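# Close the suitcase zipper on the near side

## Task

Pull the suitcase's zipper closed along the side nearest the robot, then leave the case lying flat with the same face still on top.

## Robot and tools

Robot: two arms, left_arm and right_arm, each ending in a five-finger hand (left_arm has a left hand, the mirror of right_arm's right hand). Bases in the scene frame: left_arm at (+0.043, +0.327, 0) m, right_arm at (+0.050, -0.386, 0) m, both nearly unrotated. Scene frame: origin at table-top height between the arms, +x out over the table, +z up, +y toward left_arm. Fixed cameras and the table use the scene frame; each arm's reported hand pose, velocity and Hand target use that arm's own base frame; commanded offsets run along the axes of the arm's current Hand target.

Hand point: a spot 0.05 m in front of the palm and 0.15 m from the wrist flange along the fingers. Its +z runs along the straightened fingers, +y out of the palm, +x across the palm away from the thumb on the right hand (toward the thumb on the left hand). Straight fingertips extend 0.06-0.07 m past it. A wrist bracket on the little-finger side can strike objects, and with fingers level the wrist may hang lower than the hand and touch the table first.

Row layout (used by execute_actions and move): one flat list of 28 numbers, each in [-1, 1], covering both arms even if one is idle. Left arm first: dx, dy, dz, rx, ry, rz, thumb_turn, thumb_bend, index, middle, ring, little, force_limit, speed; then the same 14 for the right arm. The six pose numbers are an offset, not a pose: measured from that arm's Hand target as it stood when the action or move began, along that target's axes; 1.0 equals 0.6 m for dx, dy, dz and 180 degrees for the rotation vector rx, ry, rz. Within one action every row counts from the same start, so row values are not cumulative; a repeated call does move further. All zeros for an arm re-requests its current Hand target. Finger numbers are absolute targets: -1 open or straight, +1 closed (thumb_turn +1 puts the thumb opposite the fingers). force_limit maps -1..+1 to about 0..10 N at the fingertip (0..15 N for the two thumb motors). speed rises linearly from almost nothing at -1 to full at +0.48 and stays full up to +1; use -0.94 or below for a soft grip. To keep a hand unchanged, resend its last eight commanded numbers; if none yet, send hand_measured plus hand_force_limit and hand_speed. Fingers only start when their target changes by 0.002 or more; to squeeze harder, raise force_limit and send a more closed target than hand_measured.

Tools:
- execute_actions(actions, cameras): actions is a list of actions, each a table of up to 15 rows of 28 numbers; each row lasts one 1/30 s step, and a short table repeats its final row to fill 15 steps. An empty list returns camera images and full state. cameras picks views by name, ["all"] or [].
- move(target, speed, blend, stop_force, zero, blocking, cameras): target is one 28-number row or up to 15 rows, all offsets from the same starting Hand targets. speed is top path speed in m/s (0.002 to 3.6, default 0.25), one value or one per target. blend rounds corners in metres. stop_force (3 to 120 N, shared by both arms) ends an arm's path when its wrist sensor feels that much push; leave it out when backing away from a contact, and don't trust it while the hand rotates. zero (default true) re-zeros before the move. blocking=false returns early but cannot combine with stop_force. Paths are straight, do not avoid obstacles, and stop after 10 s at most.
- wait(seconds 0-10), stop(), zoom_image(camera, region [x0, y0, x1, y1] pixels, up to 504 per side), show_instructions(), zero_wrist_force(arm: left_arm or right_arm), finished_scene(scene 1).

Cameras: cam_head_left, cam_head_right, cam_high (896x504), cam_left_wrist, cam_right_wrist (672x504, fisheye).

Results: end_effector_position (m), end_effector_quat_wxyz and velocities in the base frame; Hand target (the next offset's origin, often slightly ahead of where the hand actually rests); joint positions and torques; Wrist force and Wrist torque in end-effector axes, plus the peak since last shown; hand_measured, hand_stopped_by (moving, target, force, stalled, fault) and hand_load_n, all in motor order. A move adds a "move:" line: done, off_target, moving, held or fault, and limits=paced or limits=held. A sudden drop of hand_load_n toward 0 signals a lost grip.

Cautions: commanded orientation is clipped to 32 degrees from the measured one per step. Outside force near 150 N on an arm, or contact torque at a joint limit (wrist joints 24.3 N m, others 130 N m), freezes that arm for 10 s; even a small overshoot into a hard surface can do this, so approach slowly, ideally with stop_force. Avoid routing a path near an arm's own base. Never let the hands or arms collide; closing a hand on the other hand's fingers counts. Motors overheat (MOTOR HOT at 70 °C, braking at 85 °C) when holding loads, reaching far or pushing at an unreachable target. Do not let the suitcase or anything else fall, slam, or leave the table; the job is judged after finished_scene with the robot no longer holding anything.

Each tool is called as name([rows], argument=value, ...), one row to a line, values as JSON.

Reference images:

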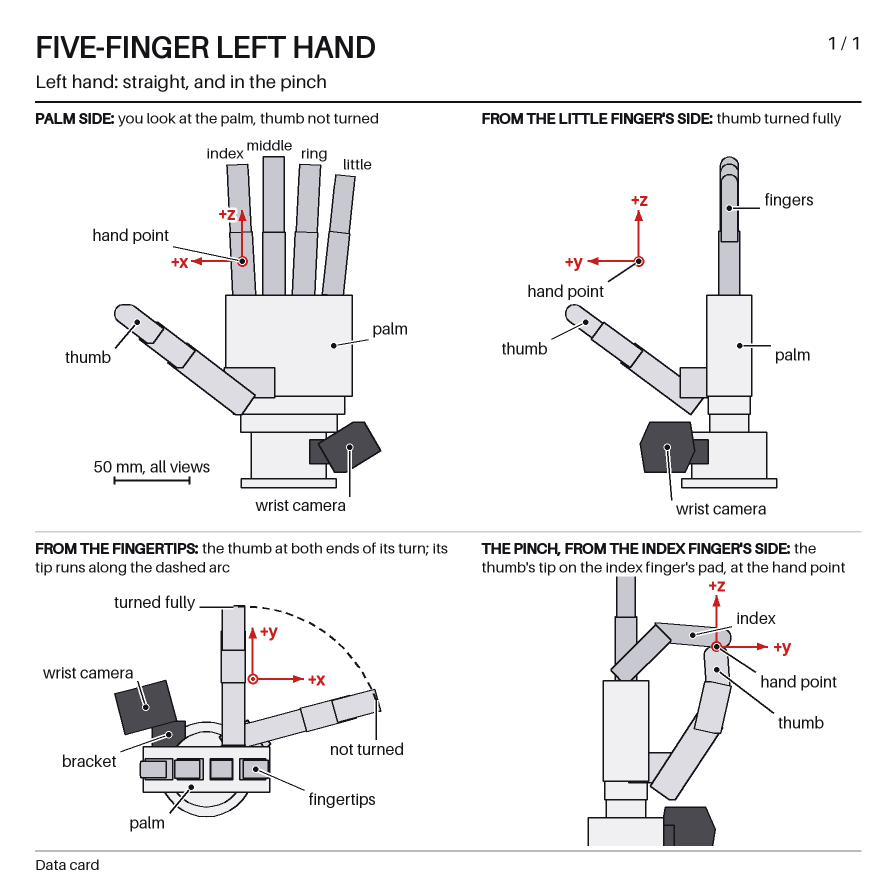

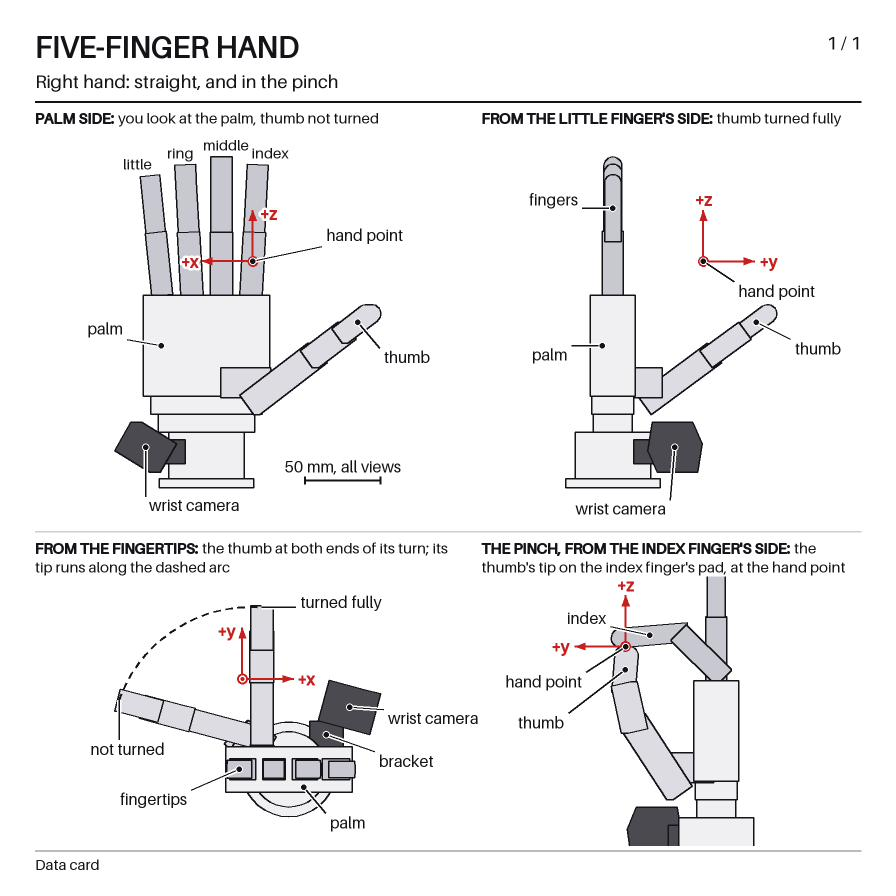

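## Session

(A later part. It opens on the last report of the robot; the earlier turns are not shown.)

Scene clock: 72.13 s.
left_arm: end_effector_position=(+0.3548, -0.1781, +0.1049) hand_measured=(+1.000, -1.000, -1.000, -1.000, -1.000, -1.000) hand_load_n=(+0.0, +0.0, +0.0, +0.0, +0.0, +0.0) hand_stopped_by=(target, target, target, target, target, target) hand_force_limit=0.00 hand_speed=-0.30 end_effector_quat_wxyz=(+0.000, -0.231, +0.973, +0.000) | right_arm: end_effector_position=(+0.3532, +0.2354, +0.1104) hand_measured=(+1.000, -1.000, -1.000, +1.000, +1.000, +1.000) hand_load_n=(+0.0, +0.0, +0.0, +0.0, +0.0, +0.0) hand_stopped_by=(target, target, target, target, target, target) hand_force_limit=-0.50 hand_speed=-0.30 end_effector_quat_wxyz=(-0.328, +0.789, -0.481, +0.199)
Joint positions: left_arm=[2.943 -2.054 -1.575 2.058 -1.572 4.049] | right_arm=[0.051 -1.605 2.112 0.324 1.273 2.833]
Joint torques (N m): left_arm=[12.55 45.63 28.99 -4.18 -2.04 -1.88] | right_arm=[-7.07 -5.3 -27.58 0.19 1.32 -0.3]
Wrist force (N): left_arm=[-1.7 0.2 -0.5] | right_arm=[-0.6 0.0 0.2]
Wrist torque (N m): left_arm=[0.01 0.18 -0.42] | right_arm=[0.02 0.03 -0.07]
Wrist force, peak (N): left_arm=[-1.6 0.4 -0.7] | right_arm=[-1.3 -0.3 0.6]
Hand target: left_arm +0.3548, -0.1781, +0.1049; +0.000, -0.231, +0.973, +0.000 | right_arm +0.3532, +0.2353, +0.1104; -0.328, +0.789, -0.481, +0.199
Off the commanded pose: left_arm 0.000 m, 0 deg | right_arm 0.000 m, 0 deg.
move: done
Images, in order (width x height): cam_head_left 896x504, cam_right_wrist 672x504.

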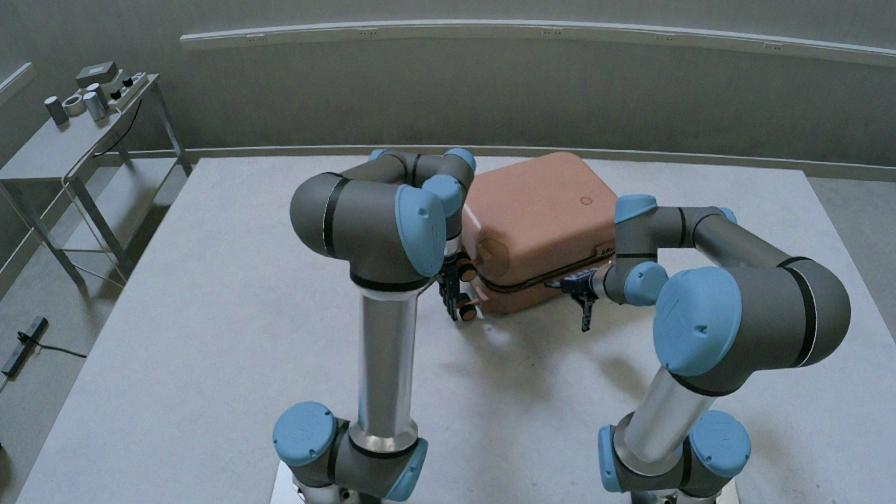

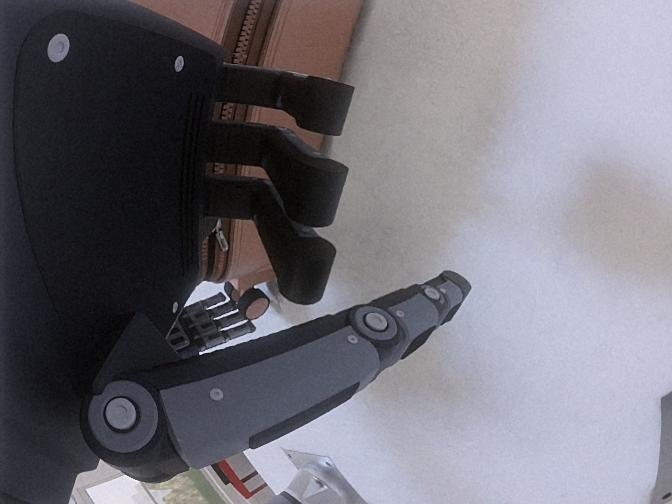

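move([
  [0,0,0,0,0,0,1,-1,-1,-1,-1,-1,0,-0.3,0,-0.0413,0.0413,0,0,0,1,-1,-1,1,1,1,-0.5,-0.3],
], cameras=["cam_head_left","cam_right_wrist"], speed=0.025, stop_force=3)

zoom_image(camera="cam_head_left", region=[460, 240, 580, 320])

Scene clock: 74.33 s.
left_arm: end_effector_position=(+0.3548, -0.1781, +0.1049) hand_measured=(+1.000, -1.000, -1.000, -1.000, -1.000, -1.000) hand_load_n=(+0.0, +0.0, +0.5, +0.0, +0.0, +0.0) hand_stopped_by=(target, target, target, target, target, target) hand_force_limit=0.00 hand_speed=-0.30 end_effector_quat_wxyz=(+0.000, -0.231, +0.973, +0.000) | right_arm: end_effector_position=(+0.3715, +0.2447, +0.1104) hand_measured=(+1.000, -1.000, -1.000, +1.000, +1.000, +1.000) hand_load_n=(+0.0, +0.0, -1.0, +0.0, +0.0, +0.0) hand_stopped_by=(target, target, target, target, target, target) hand_force_limit=-0.50 hand_speed=-0.30 end_effector_quat_wxyz=(-0.328, +0.789, -0.481, +0.199)
Joint positions: left_arm=[2.943 -2.054 -1.575 2.058 -1.572 4.049] | right_arm=[0.081 -1.552 2.058 0.318 1.294 2.856]
Joint torques (N m): left_arm=[12.47 45.88 28.74 -4.13 -2.03 -1.86] | right_arm=[-7.77 -9.17 -20.76 2.07 -3.03 -0.13]
Wrist force (N): left_arm=[-1.3 0.2 -0.5] | right_arm=[-0.5 0.5 -0.1]
Wrist torque (N m): left_arm=[0.01 0.11 -0.40] | right_arm=[-0.02 0.08 -0.02]
Wrist force, peak (N): left_arm=[-1.5 0.5 -0.7] | right_arm=[-0.2 4.8 -7.9]
Hand target: left_arm +0.3548, -0.1781, +0.1049; +0.000, -0.231, +0.973, +0.000 | right_arm +0.3715, +0.2447, +0.1104; -0.328, +0.789, -0.481, +0.199 (not the last commanded pose)
Off the commanded pose: left_arm 0.000 m, 0 deg | right_arm 0.014 m, 0 deg.
move: contact (right_arm)
Images, in order (width x height): cam_head_left 896x504, cam_right_wrist 672x504.

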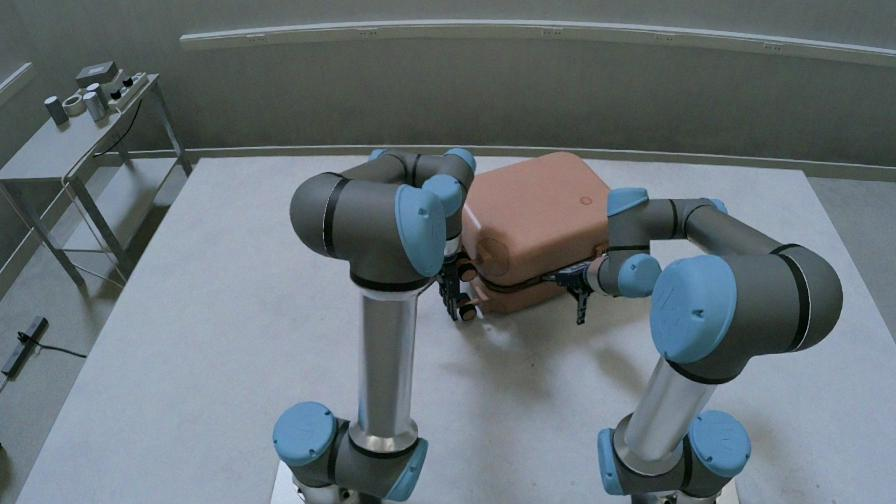

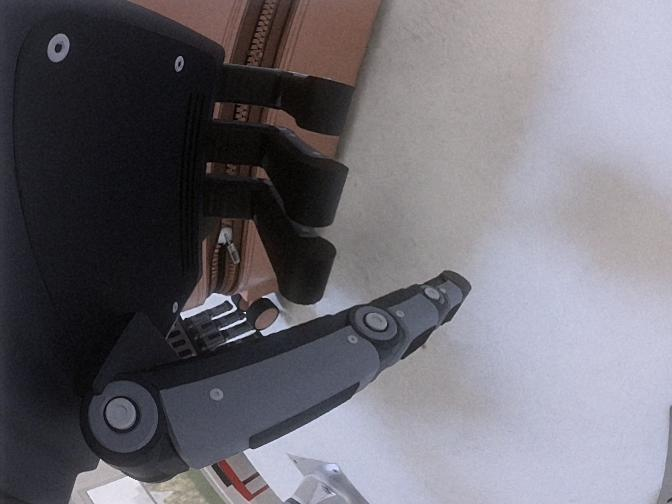

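Scaled by 4.200 from the camera's 896x504 image, which has a finer 1280x720 frame.

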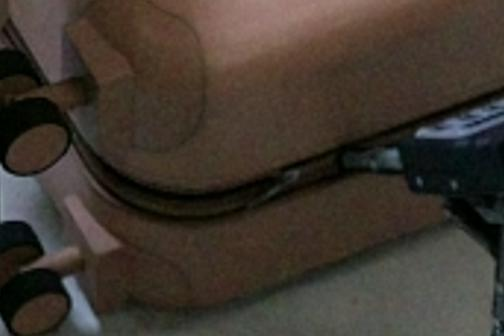

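move([
  [0,0,0,0,0,0,1,-1,-1,-1,-1,-1,0,-0.3,-0.05,0.0006,-0.0006,0,0,0,1,-1,-1,1,1,1,-0.5,-0.3],
], cameras=["cam_head_left","cam_right_wrist"], speed=0.025, stop_force=15)

zoom_image(camera="cam_head_left", region=[460, 240, 580, 320])

zoom_image(camera="cam_right_wrist", region=[180, 100, 380, 380])

Scene clock: 76.90 s.
left_arm: end_effector_position=(+0.3549, -0.1781, +0.1049) hand_measured=(+1.000, -1.000, -1.000, -1.000, -1.000, -1.000) hand_load_n=(+0.0, -0.5, +0.0, +0.0, +0.0, +0.0) hand_stopped_by=(target, target, target, target, target, target) hand_force_limit=0.00 hand_speed=-0.30 end_effector_quat_wxyz=(+0.000, -0.231, +0.973, +0.000) | right_arm: end_effector_position=(+0.3573, +0.2712, +0.1104) hand_measured=(+1.000, -1.000, -1.000, +1.000, +1.000, +1.000) hand_load_n=(+0.0, +0.0, -1.5, +0.0, +0.0, +0.0) hand_stopped_by=(target, target, target, target, target, target) hand_force_limit=-0.50 hand_speed=-0.30 end_effector_quat_wxyz=(-0.328, +0.789, -0.481, +0.199)
Joint positions: left_arm=[2.943 -2.054 -1.575 2.058 -1.572 4.049] | right_arm=[0.182 -1.55 2.052 0.304 1.363 2.931]
Joint torques (N m): left_arm=[7.07 45.36 29.12 -4.2 -0.19 -1.71] | right_arm=[-5.26 -13.98 -13.02 2.61 -4.66 -1.23]
Wrist force (N): left_arm=[-2.6 2.0 -1.0] | right_arm=[4.6 1.1 0.1]
Wrist torque (N m): left_arm=[0.17 0.19 -0.49] | right_arm=[0.02 0.34 0.25]
Wrist force, peak (N): left_arm=[-2.7 2.2 -0.5] | right_arm=[6.3 0.9 -0.5]
Hand target: left_arm +0.3548, -0.1781, +0.1049; +0.000, -0.231, +0.973, +0.000 | right_arm +0.3573, +0.2712, +0.1104; -0.328, +0.789, -0.481, +0.199
Off the commanded pose: left_arm 0.000 m, 0 deg | right_arm 0.000 m, 0 deg.
move: done
Images, in order (width x height): cam_head_left 896x504, cam_right_wrist 672x504.

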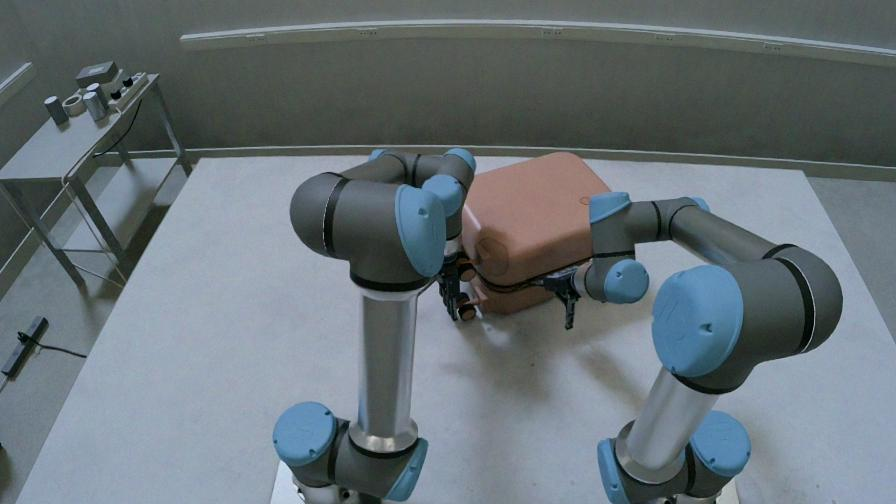

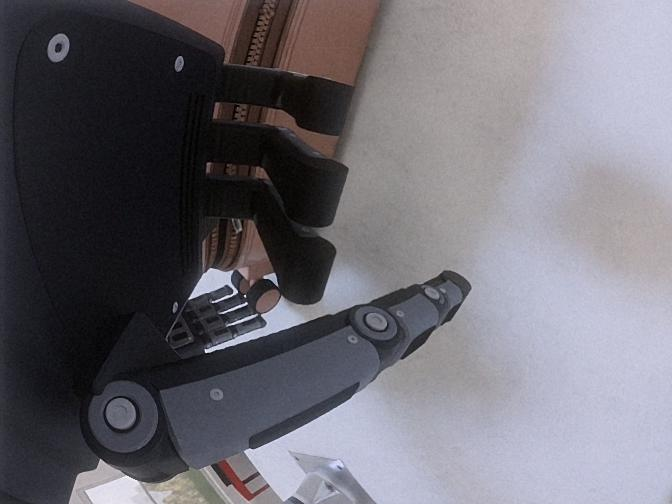

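Scaled by 4.200 from the camera's 896x504 image, which has a finer 1280x720 frame.

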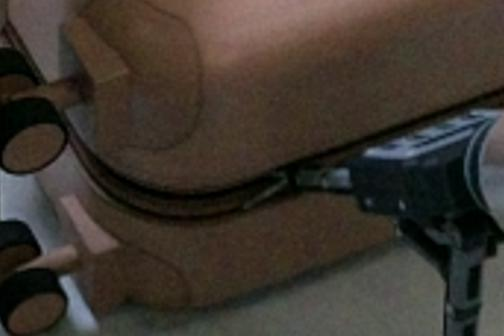

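Scaled by 1.800 from the camera's 672x504 image, which has a finer 960x720 frame.

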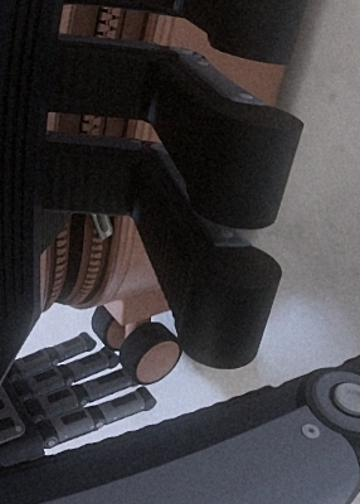

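move([
  [0,0,0,0,0,0,1,-1,-1,-1,-1,-1,0,-0.3,-0.04,0,0,0,0,0,1,-1,-1,1,1,1,-0.5,-0.3],
], cameras=["cam_head_left","cam_right_wrist","cam_high"], speed=0.025, stop_force=20)

zoom_image(camera="cam_head_left", region=[460, 240, 580, 320])

zoom_image(camera="cam_right_wrist", region=[180, 100, 380, 380])

Scene clock: 79.07 s.
left_arm: end_effector_position=(+0.3549, -0.1781, +0.1049) hand_measured=(+1.000, -1.000, -1.000, -1.000, -1.000, -1.000) hand_load_n=(+0.0, +0.0, +0.0, +0.0, +0.0, +0.0) hand_stopped_by=(target, target, target, target, target, target) hand_force_limit=0.00 hand_speed=-0.30 end_effector_quat_wxyz=(+0.000, -0.231, +0.973, +0.000) | right_arm: end_effector_position=(+0.3463, +0.2925, +0.1105) hand_measured=(+1.000, -1.000, -1.000, +1.000, +1.000, +1.000) hand_load_n=(+0.0, +0.0, -5.0, +0.0, +0.5, +0.0) hand_stopped_by=(target, target, target, target, target, target) hand_force_limit=-0.50 hand_speed=-0.30 end_effector_quat_wxyz=(-0.328, +0.789, -0.481, +0.199)
Joint positions: left_arm=[2.943 -2.054 -1.575 2.058 -1.572 4.049] | right_arm=[0.264 -1.541 2.041 0.296 1.42 2.991]
Joint torques (N m): left_arm=[-5.01 44.85 28.95 -3.94 2.91 -1.68] | right_arm=[-8.29 -22.59 -11.47 -0.19 -3.08 -1.01]
Wrist force (N): left_arm=[-4.1 6.0 -0.8] | right_arm=[1.0 4.0 -5.4]
Wrist torque (N m): left_arm=[0.46 0.32 -0.61] | right_arm=[0.26 0.03 0.06]
Wrist force, peak (N): left_arm=[-4.3 6.7 -0.4] | right_arm=[10.8 1.2 -0.5]
Hand target: left_arm +0.3548, -0.1781, +0.1049; +0.000, -0.231, +0.973, +0.000 | right_arm +0.3463, +0.2925, +0.1104; -0.328, +0.789, -0.481, +0.199
Off the commanded pose: left_arm 0.000 m, 0 deg | right_arm 0.000 m, 0 deg.
move: done
Images, in order (width x height): cam_head_left 896x504, cam_high 896x504, cam_right_wrist 672x504.

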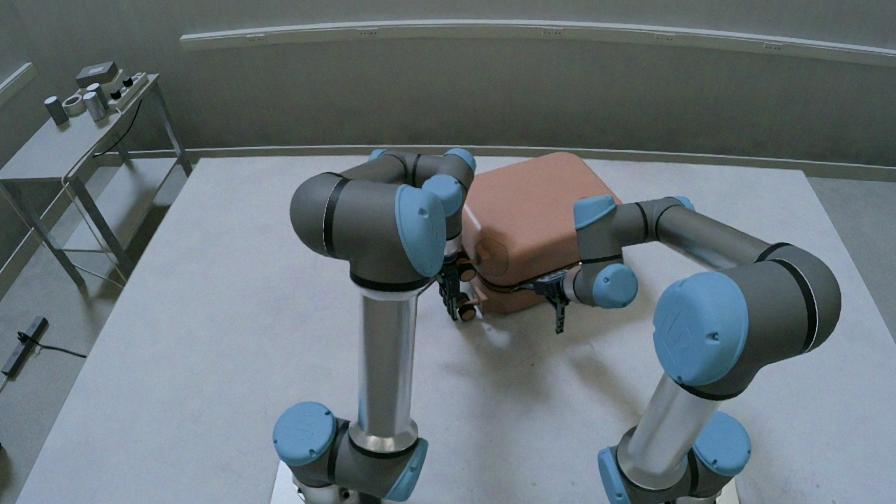

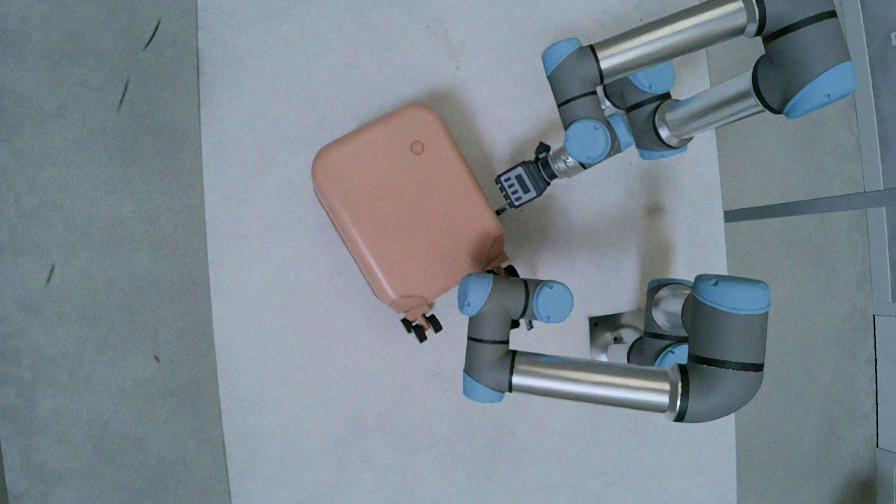

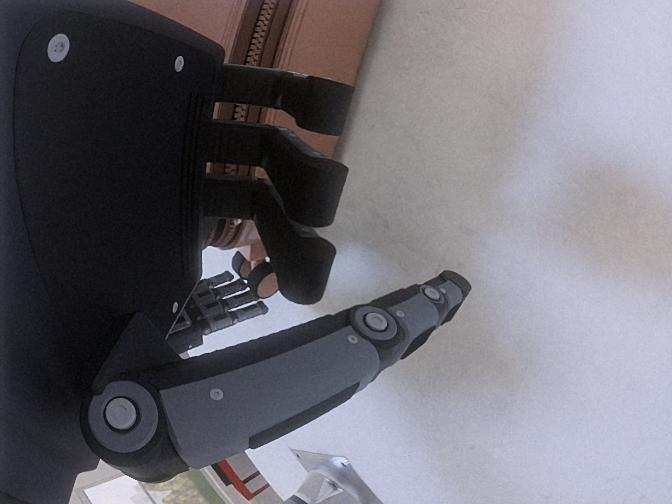

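Scaled by 4.200 from the camera's 896x504 image, which has a finer 1280x720 frame.

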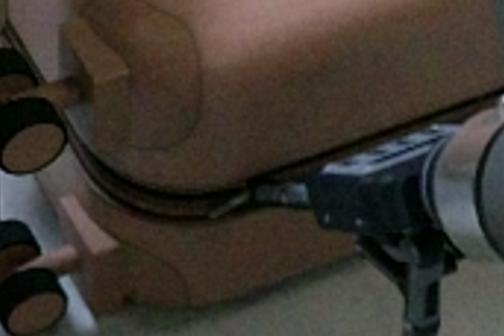

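Scaled by 1.800 from the camera's 672x504 image, which has a finer 960x720 frame.

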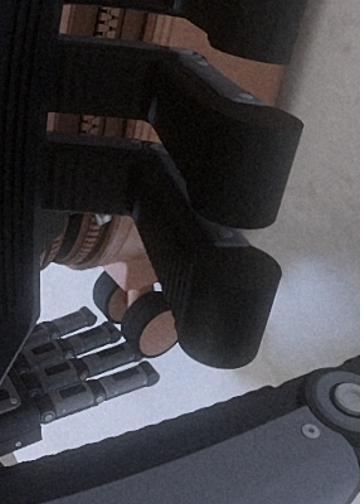

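move([
  [0,0,0,0,0,0,1,-1,-1,-1,-1,-1,0,-0.3,0.02,0.0177,-0.0177,0,0,0,1,-1,-1,1,1,1,-0.5,-0.3],
], cameras=["cam_head_left","cam_head_right","cam_right_wrist"], speed=0.05)

zoom_image(camera="cam_head_left", region=[460, 240, 580, 320])

zoom_image(camera="cam_head_right", region=[460, 240, 580, 320])

zoom_image(camera="cam_right_wrist", region=[180, 180, 300, 340])

Scene clock: 80.40 s.
left_arm: end_effector_position=(+0.3548, -0.1781, +0.1049) hand_measured=(+1.000, -1.000, -1.000, -1.000, -1.000, -1.000) hand_load_n=(+0.0, +0.0, +0.0, +0.0, +0.0, +0.0) hand_stopped_by=(target, target, target, target, target, target) hand_force_limit=0.00 hand_speed=-0.30 end_effector_quat_wxyz=(+0.000, -0.231, +0.973, +0.000) | right_arm: end_effector_position=(+0.3383, +0.2749, +0.1104) hand_measured=(+1.000, -1.000, -1.000, +1.000, +1.000, +1.000) hand_load_n=(+0.0, +0.0, +0.0, +0.5, +0.0, +0.0) hand_stopped_by=(target, target, target, target, target, target) hand_force_limit=-0.50 hand_speed=-0.30 end_effector_quat_wxyz=(-0.328, +0.789, -0.481, +0.199) end_effector_velocity=(+0.001, +0.001, +0.000) end_effector_angular_velocity=(-0.001, +0.000, -0.003)
Joint positions: left_arm=[2.943 -2.054 -1.575 2.058 -1.572 4.049] | right_arm=[0.209 -1.585 2.086 0.301 1.381 2.951]
Joint velocities: left_arm=[within noise] | right_arm=[0.004 0.003 -0.004 0 0.006 0.005]
Joint torques (N m): left_arm=[-8.76 44.27 28.99 -3.86 0.48 -1.6] | right_arm=[6.56 -5.23 -28.45 0.73 2.36 1.94]
Wrist force (N): left_arm=[-2.2 3.0 -0.6] | right_arm=[-0.3 -0.1 0.1]
Wrist torque (N m): left_arm=[0.24 0.18 -0.47] | right_arm=[0.03 0.01 -0.03]
Wrist force, peak (N): left_arm=[-4.2 6.3 -0.7] | right_arm=[0.9 4.1 -5.5]
Hand target: left_arm +0.3548, -0.1781, +0.1049; +0.000, -0.231, +0.973, +0.000 | right_arm +0.3384, +0.2750, +0.1104; -0.328, +0.789, -0.481, +0.199
Off the commanded pose: left_arm 0.000 m, 0 deg | right_arm 0.000 m, 0 deg.
move: done
Images, in order (width x height): cam_head_left 896x504, cam_head_right 896x504, cam_right_wrist 672x504.

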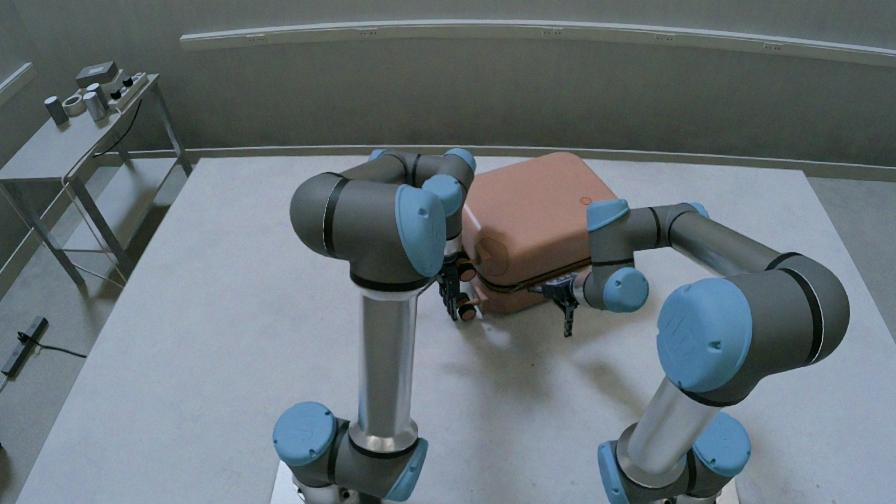

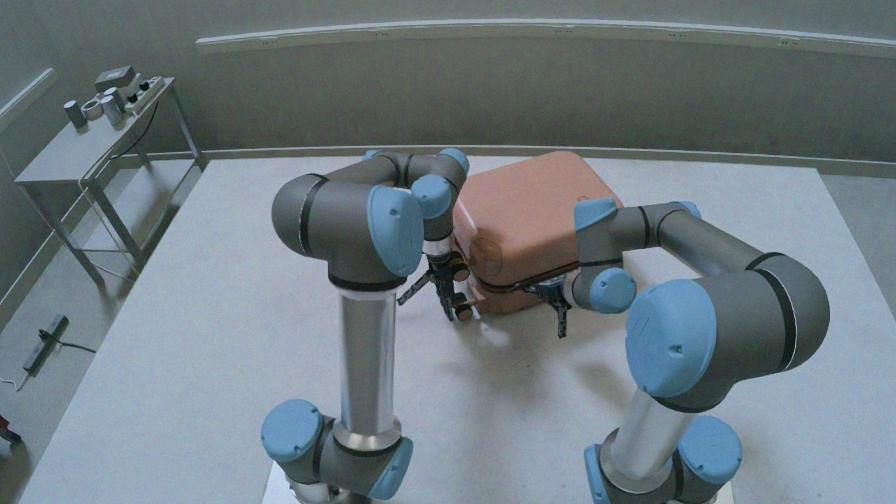

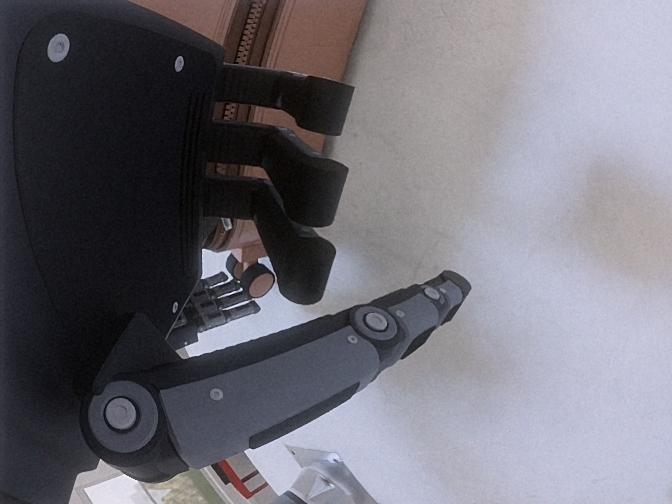

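Scaled by 4.200 from the camera's 896x504 image, which has a finer 1280x720 frame.

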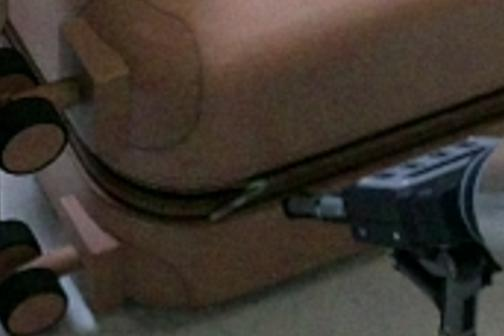

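Scaled by 4.200 from the camera's 896x504 image, which has a finer 1280x720 frame.

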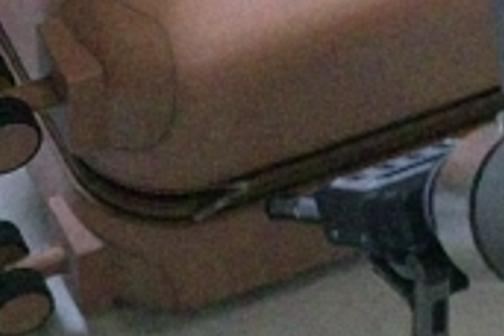

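Scaled by 3.150 from the camera's 672x504 image, which has a finer 960x720 frame.

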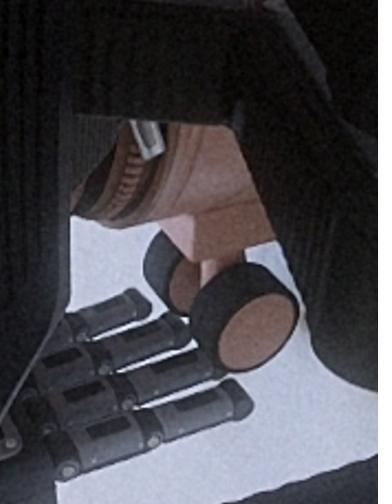

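move([
  [0,0,0,0,0,0,1,-1,-1,-1,-1,-1,0,-0.3,0.0117,0,0,0,0,0,1,-1,-1,1,1,1,-0.5,-0.3],
  [0,0,0,0,0,0,1,-1,-1,-1,-1,-1,0,-0.3,0.0117,-0.0354,0.0354,0,0,0,1,-1,-1,1,1,1,-0.5,-0.3],
], cameras=["cam_head_left"], speed=[0.03,0.015], stop_force=3)

zoom_image(camera="cam_head_left", region=[460, 240, 580, 320])

Scene clock: 88.90 s.
left_arm: end_effector_position=(+0.3548, -0.1781, +0.1049) hand_measured=(+1.000, -1.000, -1.000, -1.000, -1.000, -1.000) hand_load_n=(+0.0, +0.0, +0.0, +0.0, +0.0, +0.0) hand_stopped_by=(target, target, target, target, target, target) hand_force_limit=0.00 hand_speed=-0.30 end_effector_quat_wxyz=(+0.000, -0.231, +0.973, +0.000) | right_arm: end_effector_position=(+0.3565, +0.2763, +0.1104) hand_measured=(+1.000, -1.000, -1.000, +1.000, +1.000, +1.000) hand_load_n=(+0.0, +0.0, -2.0, +0.0, +0.0, +0.0) hand_stopped_by=(target, target, target, target, target, target) hand_force_limit=-0.50 hand_speed=-0.30 end_effector_quat_wxyz=(-0.328, +0.789, -0.481, +0.199)
Joint positions: left_arm=[2.943 -2.054 -1.575 2.058 -1.572 4.049] | right_arm=[0.2 -1.545 2.046 0.302 1.376 2.945]
Joint torques (N m): left_arm=[-9.53 43.68 28.43 -3.51 -1.36 -1.53] | right_arm=[-7.36 -25.3 -6.75 -0.04 -3.11 -1.19]
Wrist force (N): left_arm=[-2.1 3.1 -0.8] | right_arm=[-0.2 1.5 -1.0]
Wrist torque (N m): left_arm=[0.27 0.15 -0.46] | right_arm=[0.07 0.04 -0.05]
Wrist force, peak (N): left_arm=[-2.5 3.2 -0.9] | right_arm=[0.2 3.9 -5.7]
Hand target: left_arm +0.3548, -0.1781, +0.1049; +0.000, -0.231, +0.973, +0.000 | right_arm +0.3565, +0.2763, +0.1104; -0.328, +0.789, -0.481, +0.199 (not the last commanded pose)
Off the commanded pose: left_arm 0.000 m, 0 deg | right_arm 0.013 m, 0 deg.
move: contact (right_arm); path passed 1 of 2 targets
Images, in order (width x height): cam_head_left 896x504.

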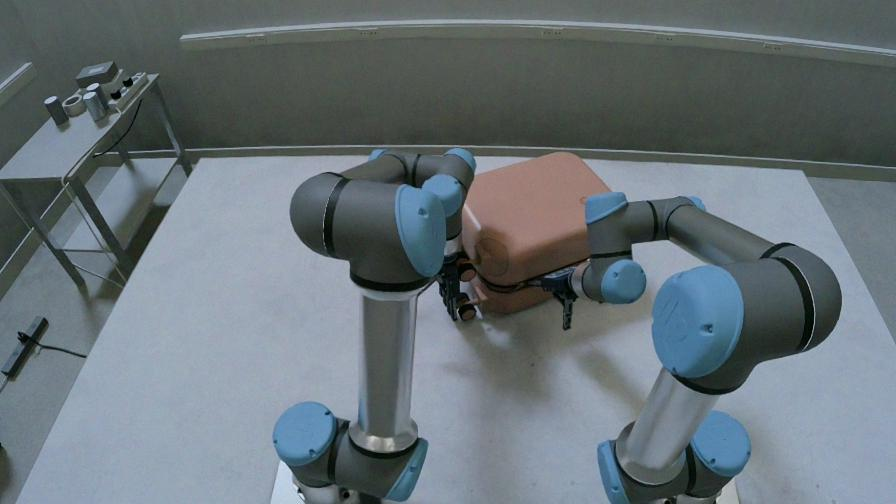

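Scaled by 4.200 from the camera's 896x504 image, which has a finer 1280x720 frame.

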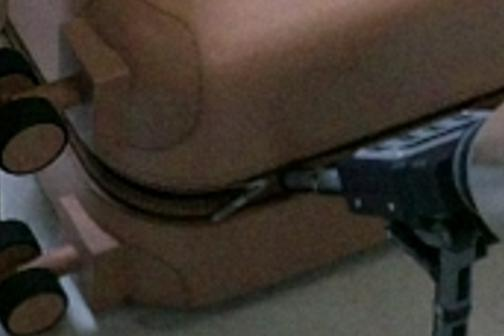

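move([
  [0,0,0,0,0,0,1,-1,-1,-1,-1,-1,0,-0.3,0,0.0236,-0.0236,0,0,0,1,-1,-1,1,1,1,-0.5,-0.3],
  [0,0,0,0,0,0,1,-1,-1,-1,-1,-1,0,-0.3,-0.0833,0.0236,-0.0236,0,0,0,1,-1,-1,1,1,1,-0.5,-0.3],
], cameras=["cam_head_left"], speed=0.1)

zoom_image(camera="cam_head_left", region=[460, 240, 580, 320])

move(target=[0,0,0,0,0,0,1,-1,-1,-1,-1,-1,0,-0.3,0,-0.0495,0.0495,0,0,0,1,-1,-1,1,1,1,-0.5,-0.3], cameras=["cam_head_left"], speed=0.015, stop_force=3)

zoom_image(camera="cam_head_left", region=[460, 240, 580, 320])

Scene clock: 91.83 s.
left_arm: end_effector_position=(+0.3548, -0.1781, +0.1049) hand_measured=(+1.000, -1.000, -1.000, -1.000, -1.000, -1.000) hand_load_n=(+0.0, +0.0, +0.0, +0.0, +0.0, +0.0) hand_stopped_by=(target, target, target, target, target, target) hand_force_limit=0.00 hand_speed=-0.30 end_effector_quat_wxyz=(+0.000, -0.231, +0.973, +0.000) | right_arm: end_effector_position=(+0.3158, +0.3116, +0.1105) hand_measured=(+1.000, -1.000, -1.000, +1.000, +1.000, +1.000) hand_load_n=(+0.0, +0.0, +0.0, +0.0, +0.0, +0.0) hand_stopped_by=(target, target, target, target, target, target) hand_force_limit=-0.50 hand_speed=-0.30 end_effector_quat_wxyz=(-0.328, +0.789, -0.481, +0.199)
Joint positions: left_arm=[2.943 -2.054 -1.575 2.058 -1.572 4.049] | right_arm=[0.362 -1.567 2.065 0.289 1.489 3.062]
Joint torques (N m): left_arm=[-9.1 42.21 28.02 -3.24 -1.28 -1.38] | right_arm=[6.5 -23.77 -6.62 2.29 -1.71 0.72]
Wrist force (N): left_arm=[-2.3 3.0 -0.7] | right_arm=[0.0 -0.2 0.3]
Wrist torque (N m): left_arm=[0.25 0.19 -0.47] | right_arm=[0.00 -0.06 0.05]
Wrist force, peak (N): left_arm=[-2.2 3.3 -0.8] | right_arm=[-0.2 1.7 -1.0]
Hand target: left_arm +0.3548, -0.1781, +0.1049; +0.000, -0.231, +0.973, +0.000 | right_arm +0.3158, +0.3116, +0.1105; -0.328, +0.789, -0.481, +0.199
Off the commanded pose: left_arm 0.000 m, 0 deg | right_arm 0.000 m, 0 deg.
move: done
Images, in order (width x height): cam_head_left 896x504.

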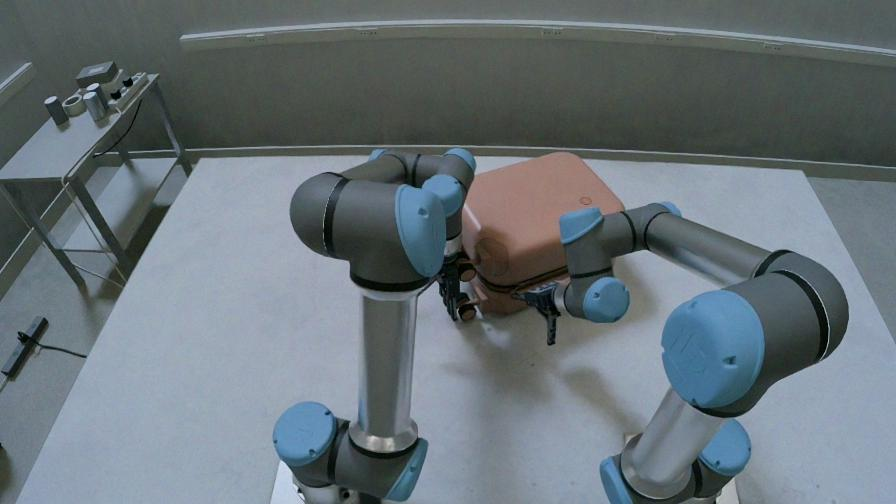

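Scaled by 4.200 from the camera's 896x504 image, which has a finer 1280x720 frame.

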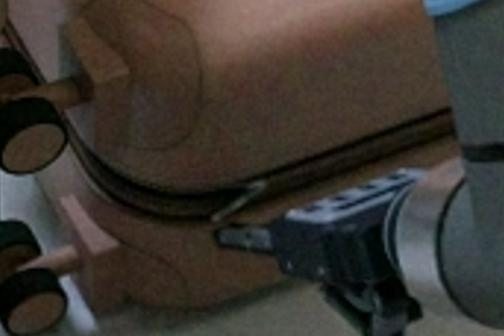

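Scene clock: 94.27 s.
left_arm: end_effector_position=(+0.3548, -0.1781, +0.1049) hand_measured=(+1.000, -1.000, -1.000, -1.000, -1.000, -1.000) hand_load_n=(+0.0, +0.0, +0.0, +0.0, +0.0, +0.0) hand_stopped_by=(target, target, target, target, target, target) hand_force_limit=0.00 hand_speed=-0.30 end_effector_quat_wxyz=(+0.000, -0.231, +0.973, +0.000) | right_arm: end_effector_position=(+0.3372, +0.3226, +0.1105) hand_measured=(+1.000, -1.000, -1.000, +1.000, +1.000, +1.000) hand_load_n=(+0.0, -0.5, -1.5, +0.0, +0.0, +0.0) hand_stopped_by=(target, target, target, target, target, target) hand_force_limit=-0.50 hand_speed=-0.30 end_effector_quat_wxyz=(-0.328, +0.789, -0.481, +0.199)
Joint positions: left_arm=[2.943 -2.054 -1.575 2.058 -1.572 4.049] | right_arm=[0.371 -1.509 2.005 0.291 1.496 3.068]
Joint torques (N m): left_arm=[-9.3 41.81 28.51 -3.06 -1.28 -1.4] | right_arm=[-8.53 -26.24 -7.18 -0.86 -3 -1.15]
Wrist force (N): left_arm=[-2.4 3.1 -0.7] | right_arm=[0.3 1.1 -1.7]
Wrist torque (N m): left_arm=[0.26 0.20 -0.48] | right_arm=[0.10 -0.02 -0.01]
Wrist force, peak (N): left_arm=[-2.3 3.2 -0.9] | right_arm=[0.4 2.5 -4.6]
Hand target: left_arm +0.3548, -0.1781, +0.1049; +0.000, -0.231, +0.973, +0.000 | right_arm +0.3372, +0.3226, +0.1105; -0.328, +0.789, -0.481, +0.199 (not the last commanded pose)
Off the commanded pose: left_arm 0.000 m, 0 deg | right_arm 0.018 m, 0 deg.
move: contact (right_arm)
Images, in order (width x height): cam_head_left 896x504.

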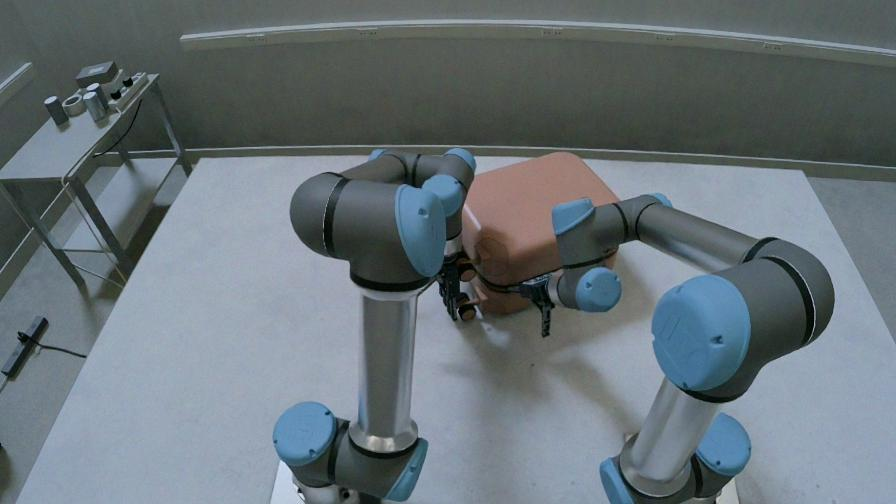

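Scaled by 4.200 from the camera's 896x504 image, which has a finer 1280x720 frame.

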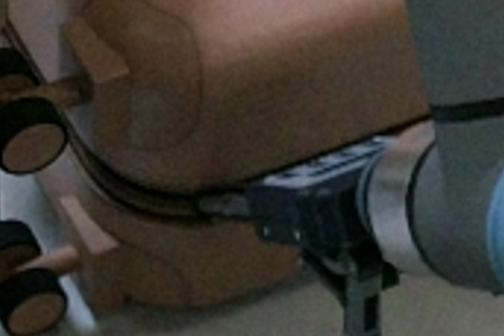

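move([
  [0,0,0,0,0,0,1,-1,-1,-1,-1,-1,0,-0.3,0,0.0236,-0.0236,0,0,0,1,-1,-1,1,1,1,-0.5,-0.3],
  [0,0,0,0,0,0,1,-1,-1,-1,-1,-1,0,-0.3,0.0833,0.0236,-0.0236,0,0,0,1,-1,-1,1,1,1,-0.5,-0.3],
], cameras=["cam_head_left"], speed=0.1, blend=[0.005,0])

zoom_image(camera="cam_head_left", region=[460, 240, 580, 320])

move(target=[0,0,0,0,0,0,1,-1,-1,-1,-1,-1,0,-0.3,0,-0.0354,0.0354,0,0,0,1,-1,-1,1,1,1,-0.5,-0.3], cameras=["cam_head_left"], speed=0.02, stop_force=3)

Scene clock: 107.47 s.
left_arm: end_effector_position=(+0.3548, -0.1781, +0.1049) hand_measured=(+1.000, -1.000, -1.000, -1.000, -1.000, -1.000) hand_load_n=(+0.0, +0.0, +0.0, +0.0, -0.5, +0.0) hand_stopped_by=(target, target, target, target, target, target) hand_force_limit=0.00 hand_speed=-0.30 end_effector_quat_wxyz=(+0.000, -0.231, +0.973, +0.000) | right_arm: end_effector_position=(+0.3422, +0.2691, +0.1104) hand_measured=(+1.000, -1.000, -1.000, +1.000, +1.000, +1.000) hand_load_n=(+0.0, +0.0, +0.0, +0.0, +0.0, +0.0) hand_stopped_by=(target, target, target, target, target, target) hand_force_limit=-0.50 hand_speed=-0.30 end_effector_quat_wxyz=(-0.328, +0.789, -0.481, +0.199)
Joint positions: left_arm=[2.943 -2.054 -1.575 2.058 -1.572 4.049] | right_arm=[0.184 -1.585 2.087 0.304 1.365 2.933]
Joint torques (N m): left_arm=[-9.26 41.36 28.33 -2.64 -1.39 -1.35] | right_arm=[-6.88 -5.67 -27.34 -0.38 1.38 -0.1]
Wrist force (N): left_arm=[-2.4 2.9 -0.7] | right_arm=[-0.2 -0.3 0.1]
Wrist torque (N m): left_arm=[0.24 0.20 -0.48] | right_arm=[0.00 0.00 -0.07]
Wrist force, peak (N): left_arm=[-2.4 3.2 -1.0] | right_arm=[0.2 1.3 -2.1]
Hand target: left_arm +0.3548, -0.1781, +0.1049; +0.000, -0.231, +0.973, +0.000 | right_arm +0.3423, +0.2690, +0.1104; -0.328, +0.789, -0.481, +0.199
Off the commanded pose: left_arm 0.000 m, 0 deg | right_arm 0.000 m, 0 deg.
move: done
Images, in order (width x height): cam_head_left 896x504.

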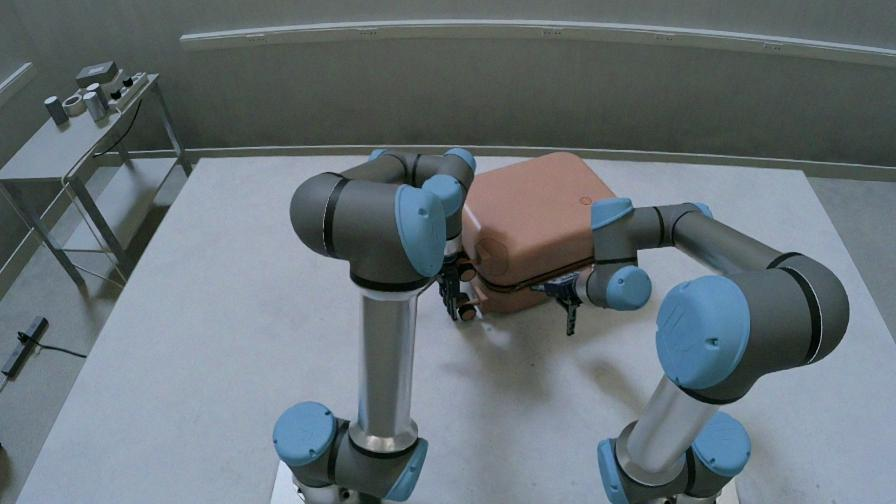

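Scaled by 4.200 from the camera's 896x504 image, which has a finer 1280x720 frame.

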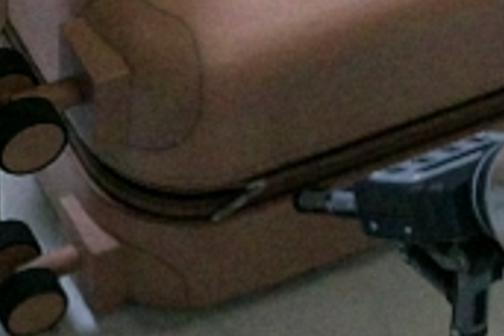

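Scene clock: 109.07 s.
left_arm: end_effector_position=(+0.3548, -0.1781, +0.1049) hand_measured=(+1.000, -1.000, -1.000, -1.000, -1.000, -1.000) hand_load_n=(+0.0, +0.0, +0.0, +0.0, +0.0, +0.0) hand_stopped_by=(target, target, target, target, target, target) hand_force_limit=0.00 hand_speed=-0.30 end_effector_quat_wxyz=(+0.000, -0.231, +0.973, +0.000) | right_arm: end_effector_position=(+0.3565, +0.2764, +0.1104) hand_measured=(+1.000, -1.000, -1.000, +1.000, +1.000, +1.000) hand_load_n=(+0.0, -0.5, -2.5, +0.0, +0.0, +0.0) hand_stopped_by=(target, target, target, target, target, target) hand_force_limit=-0.50 hand_speed=-0.30 end_effector_quat_wxyz=(-0.328, +0.789, -0.481, +0.199)
Joint positions: left_arm=[2.943 -2.054 -1.575 2.058 -1.572 4.049] | right_arm=[0.2 -1.545 2.046 0.302 1.376 2.945]
Joint torques (N m): left_arm=[-8.97 41.09 28.45 -2.5 -1.29 -1.17] | right_arm=[-8.24 -16.65 -10.52 -0.6 -2.9 -1.02]
Wrist force (N): left_arm=[-2.5 2.9 -0.9] | right_arm=[-0.4 1.8 -0.5]
Wrist torque (N m): left_arm=[0.24 0.21 -0.48] | right_arm=[0.03 0.05 -0.06]
Wrist force, peak (N): left_arm=[-2.6 3.1 -0.6] | right_arm=[0.0 4.9 -7.1]
Hand target: left_arm +0.3548, -0.1781, +0.1049; +0.000, -0.231, +0.973, +0.000 | right_arm +0.3565, +0.2764, +0.1104; -0.328, +0.789, -0.481, +0.199 (not the last commanded pose)
Off the commanded pose: left_arm 0.000 m, 0 deg | right_arm 0.014 m, 0 deg.
move: contact (right_arm)
Images, in order (width x height): cam_head_left 896x504.

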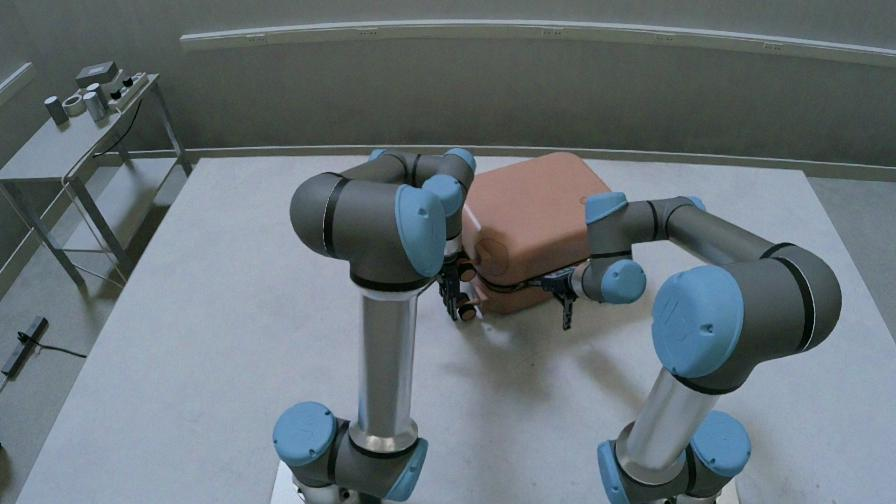

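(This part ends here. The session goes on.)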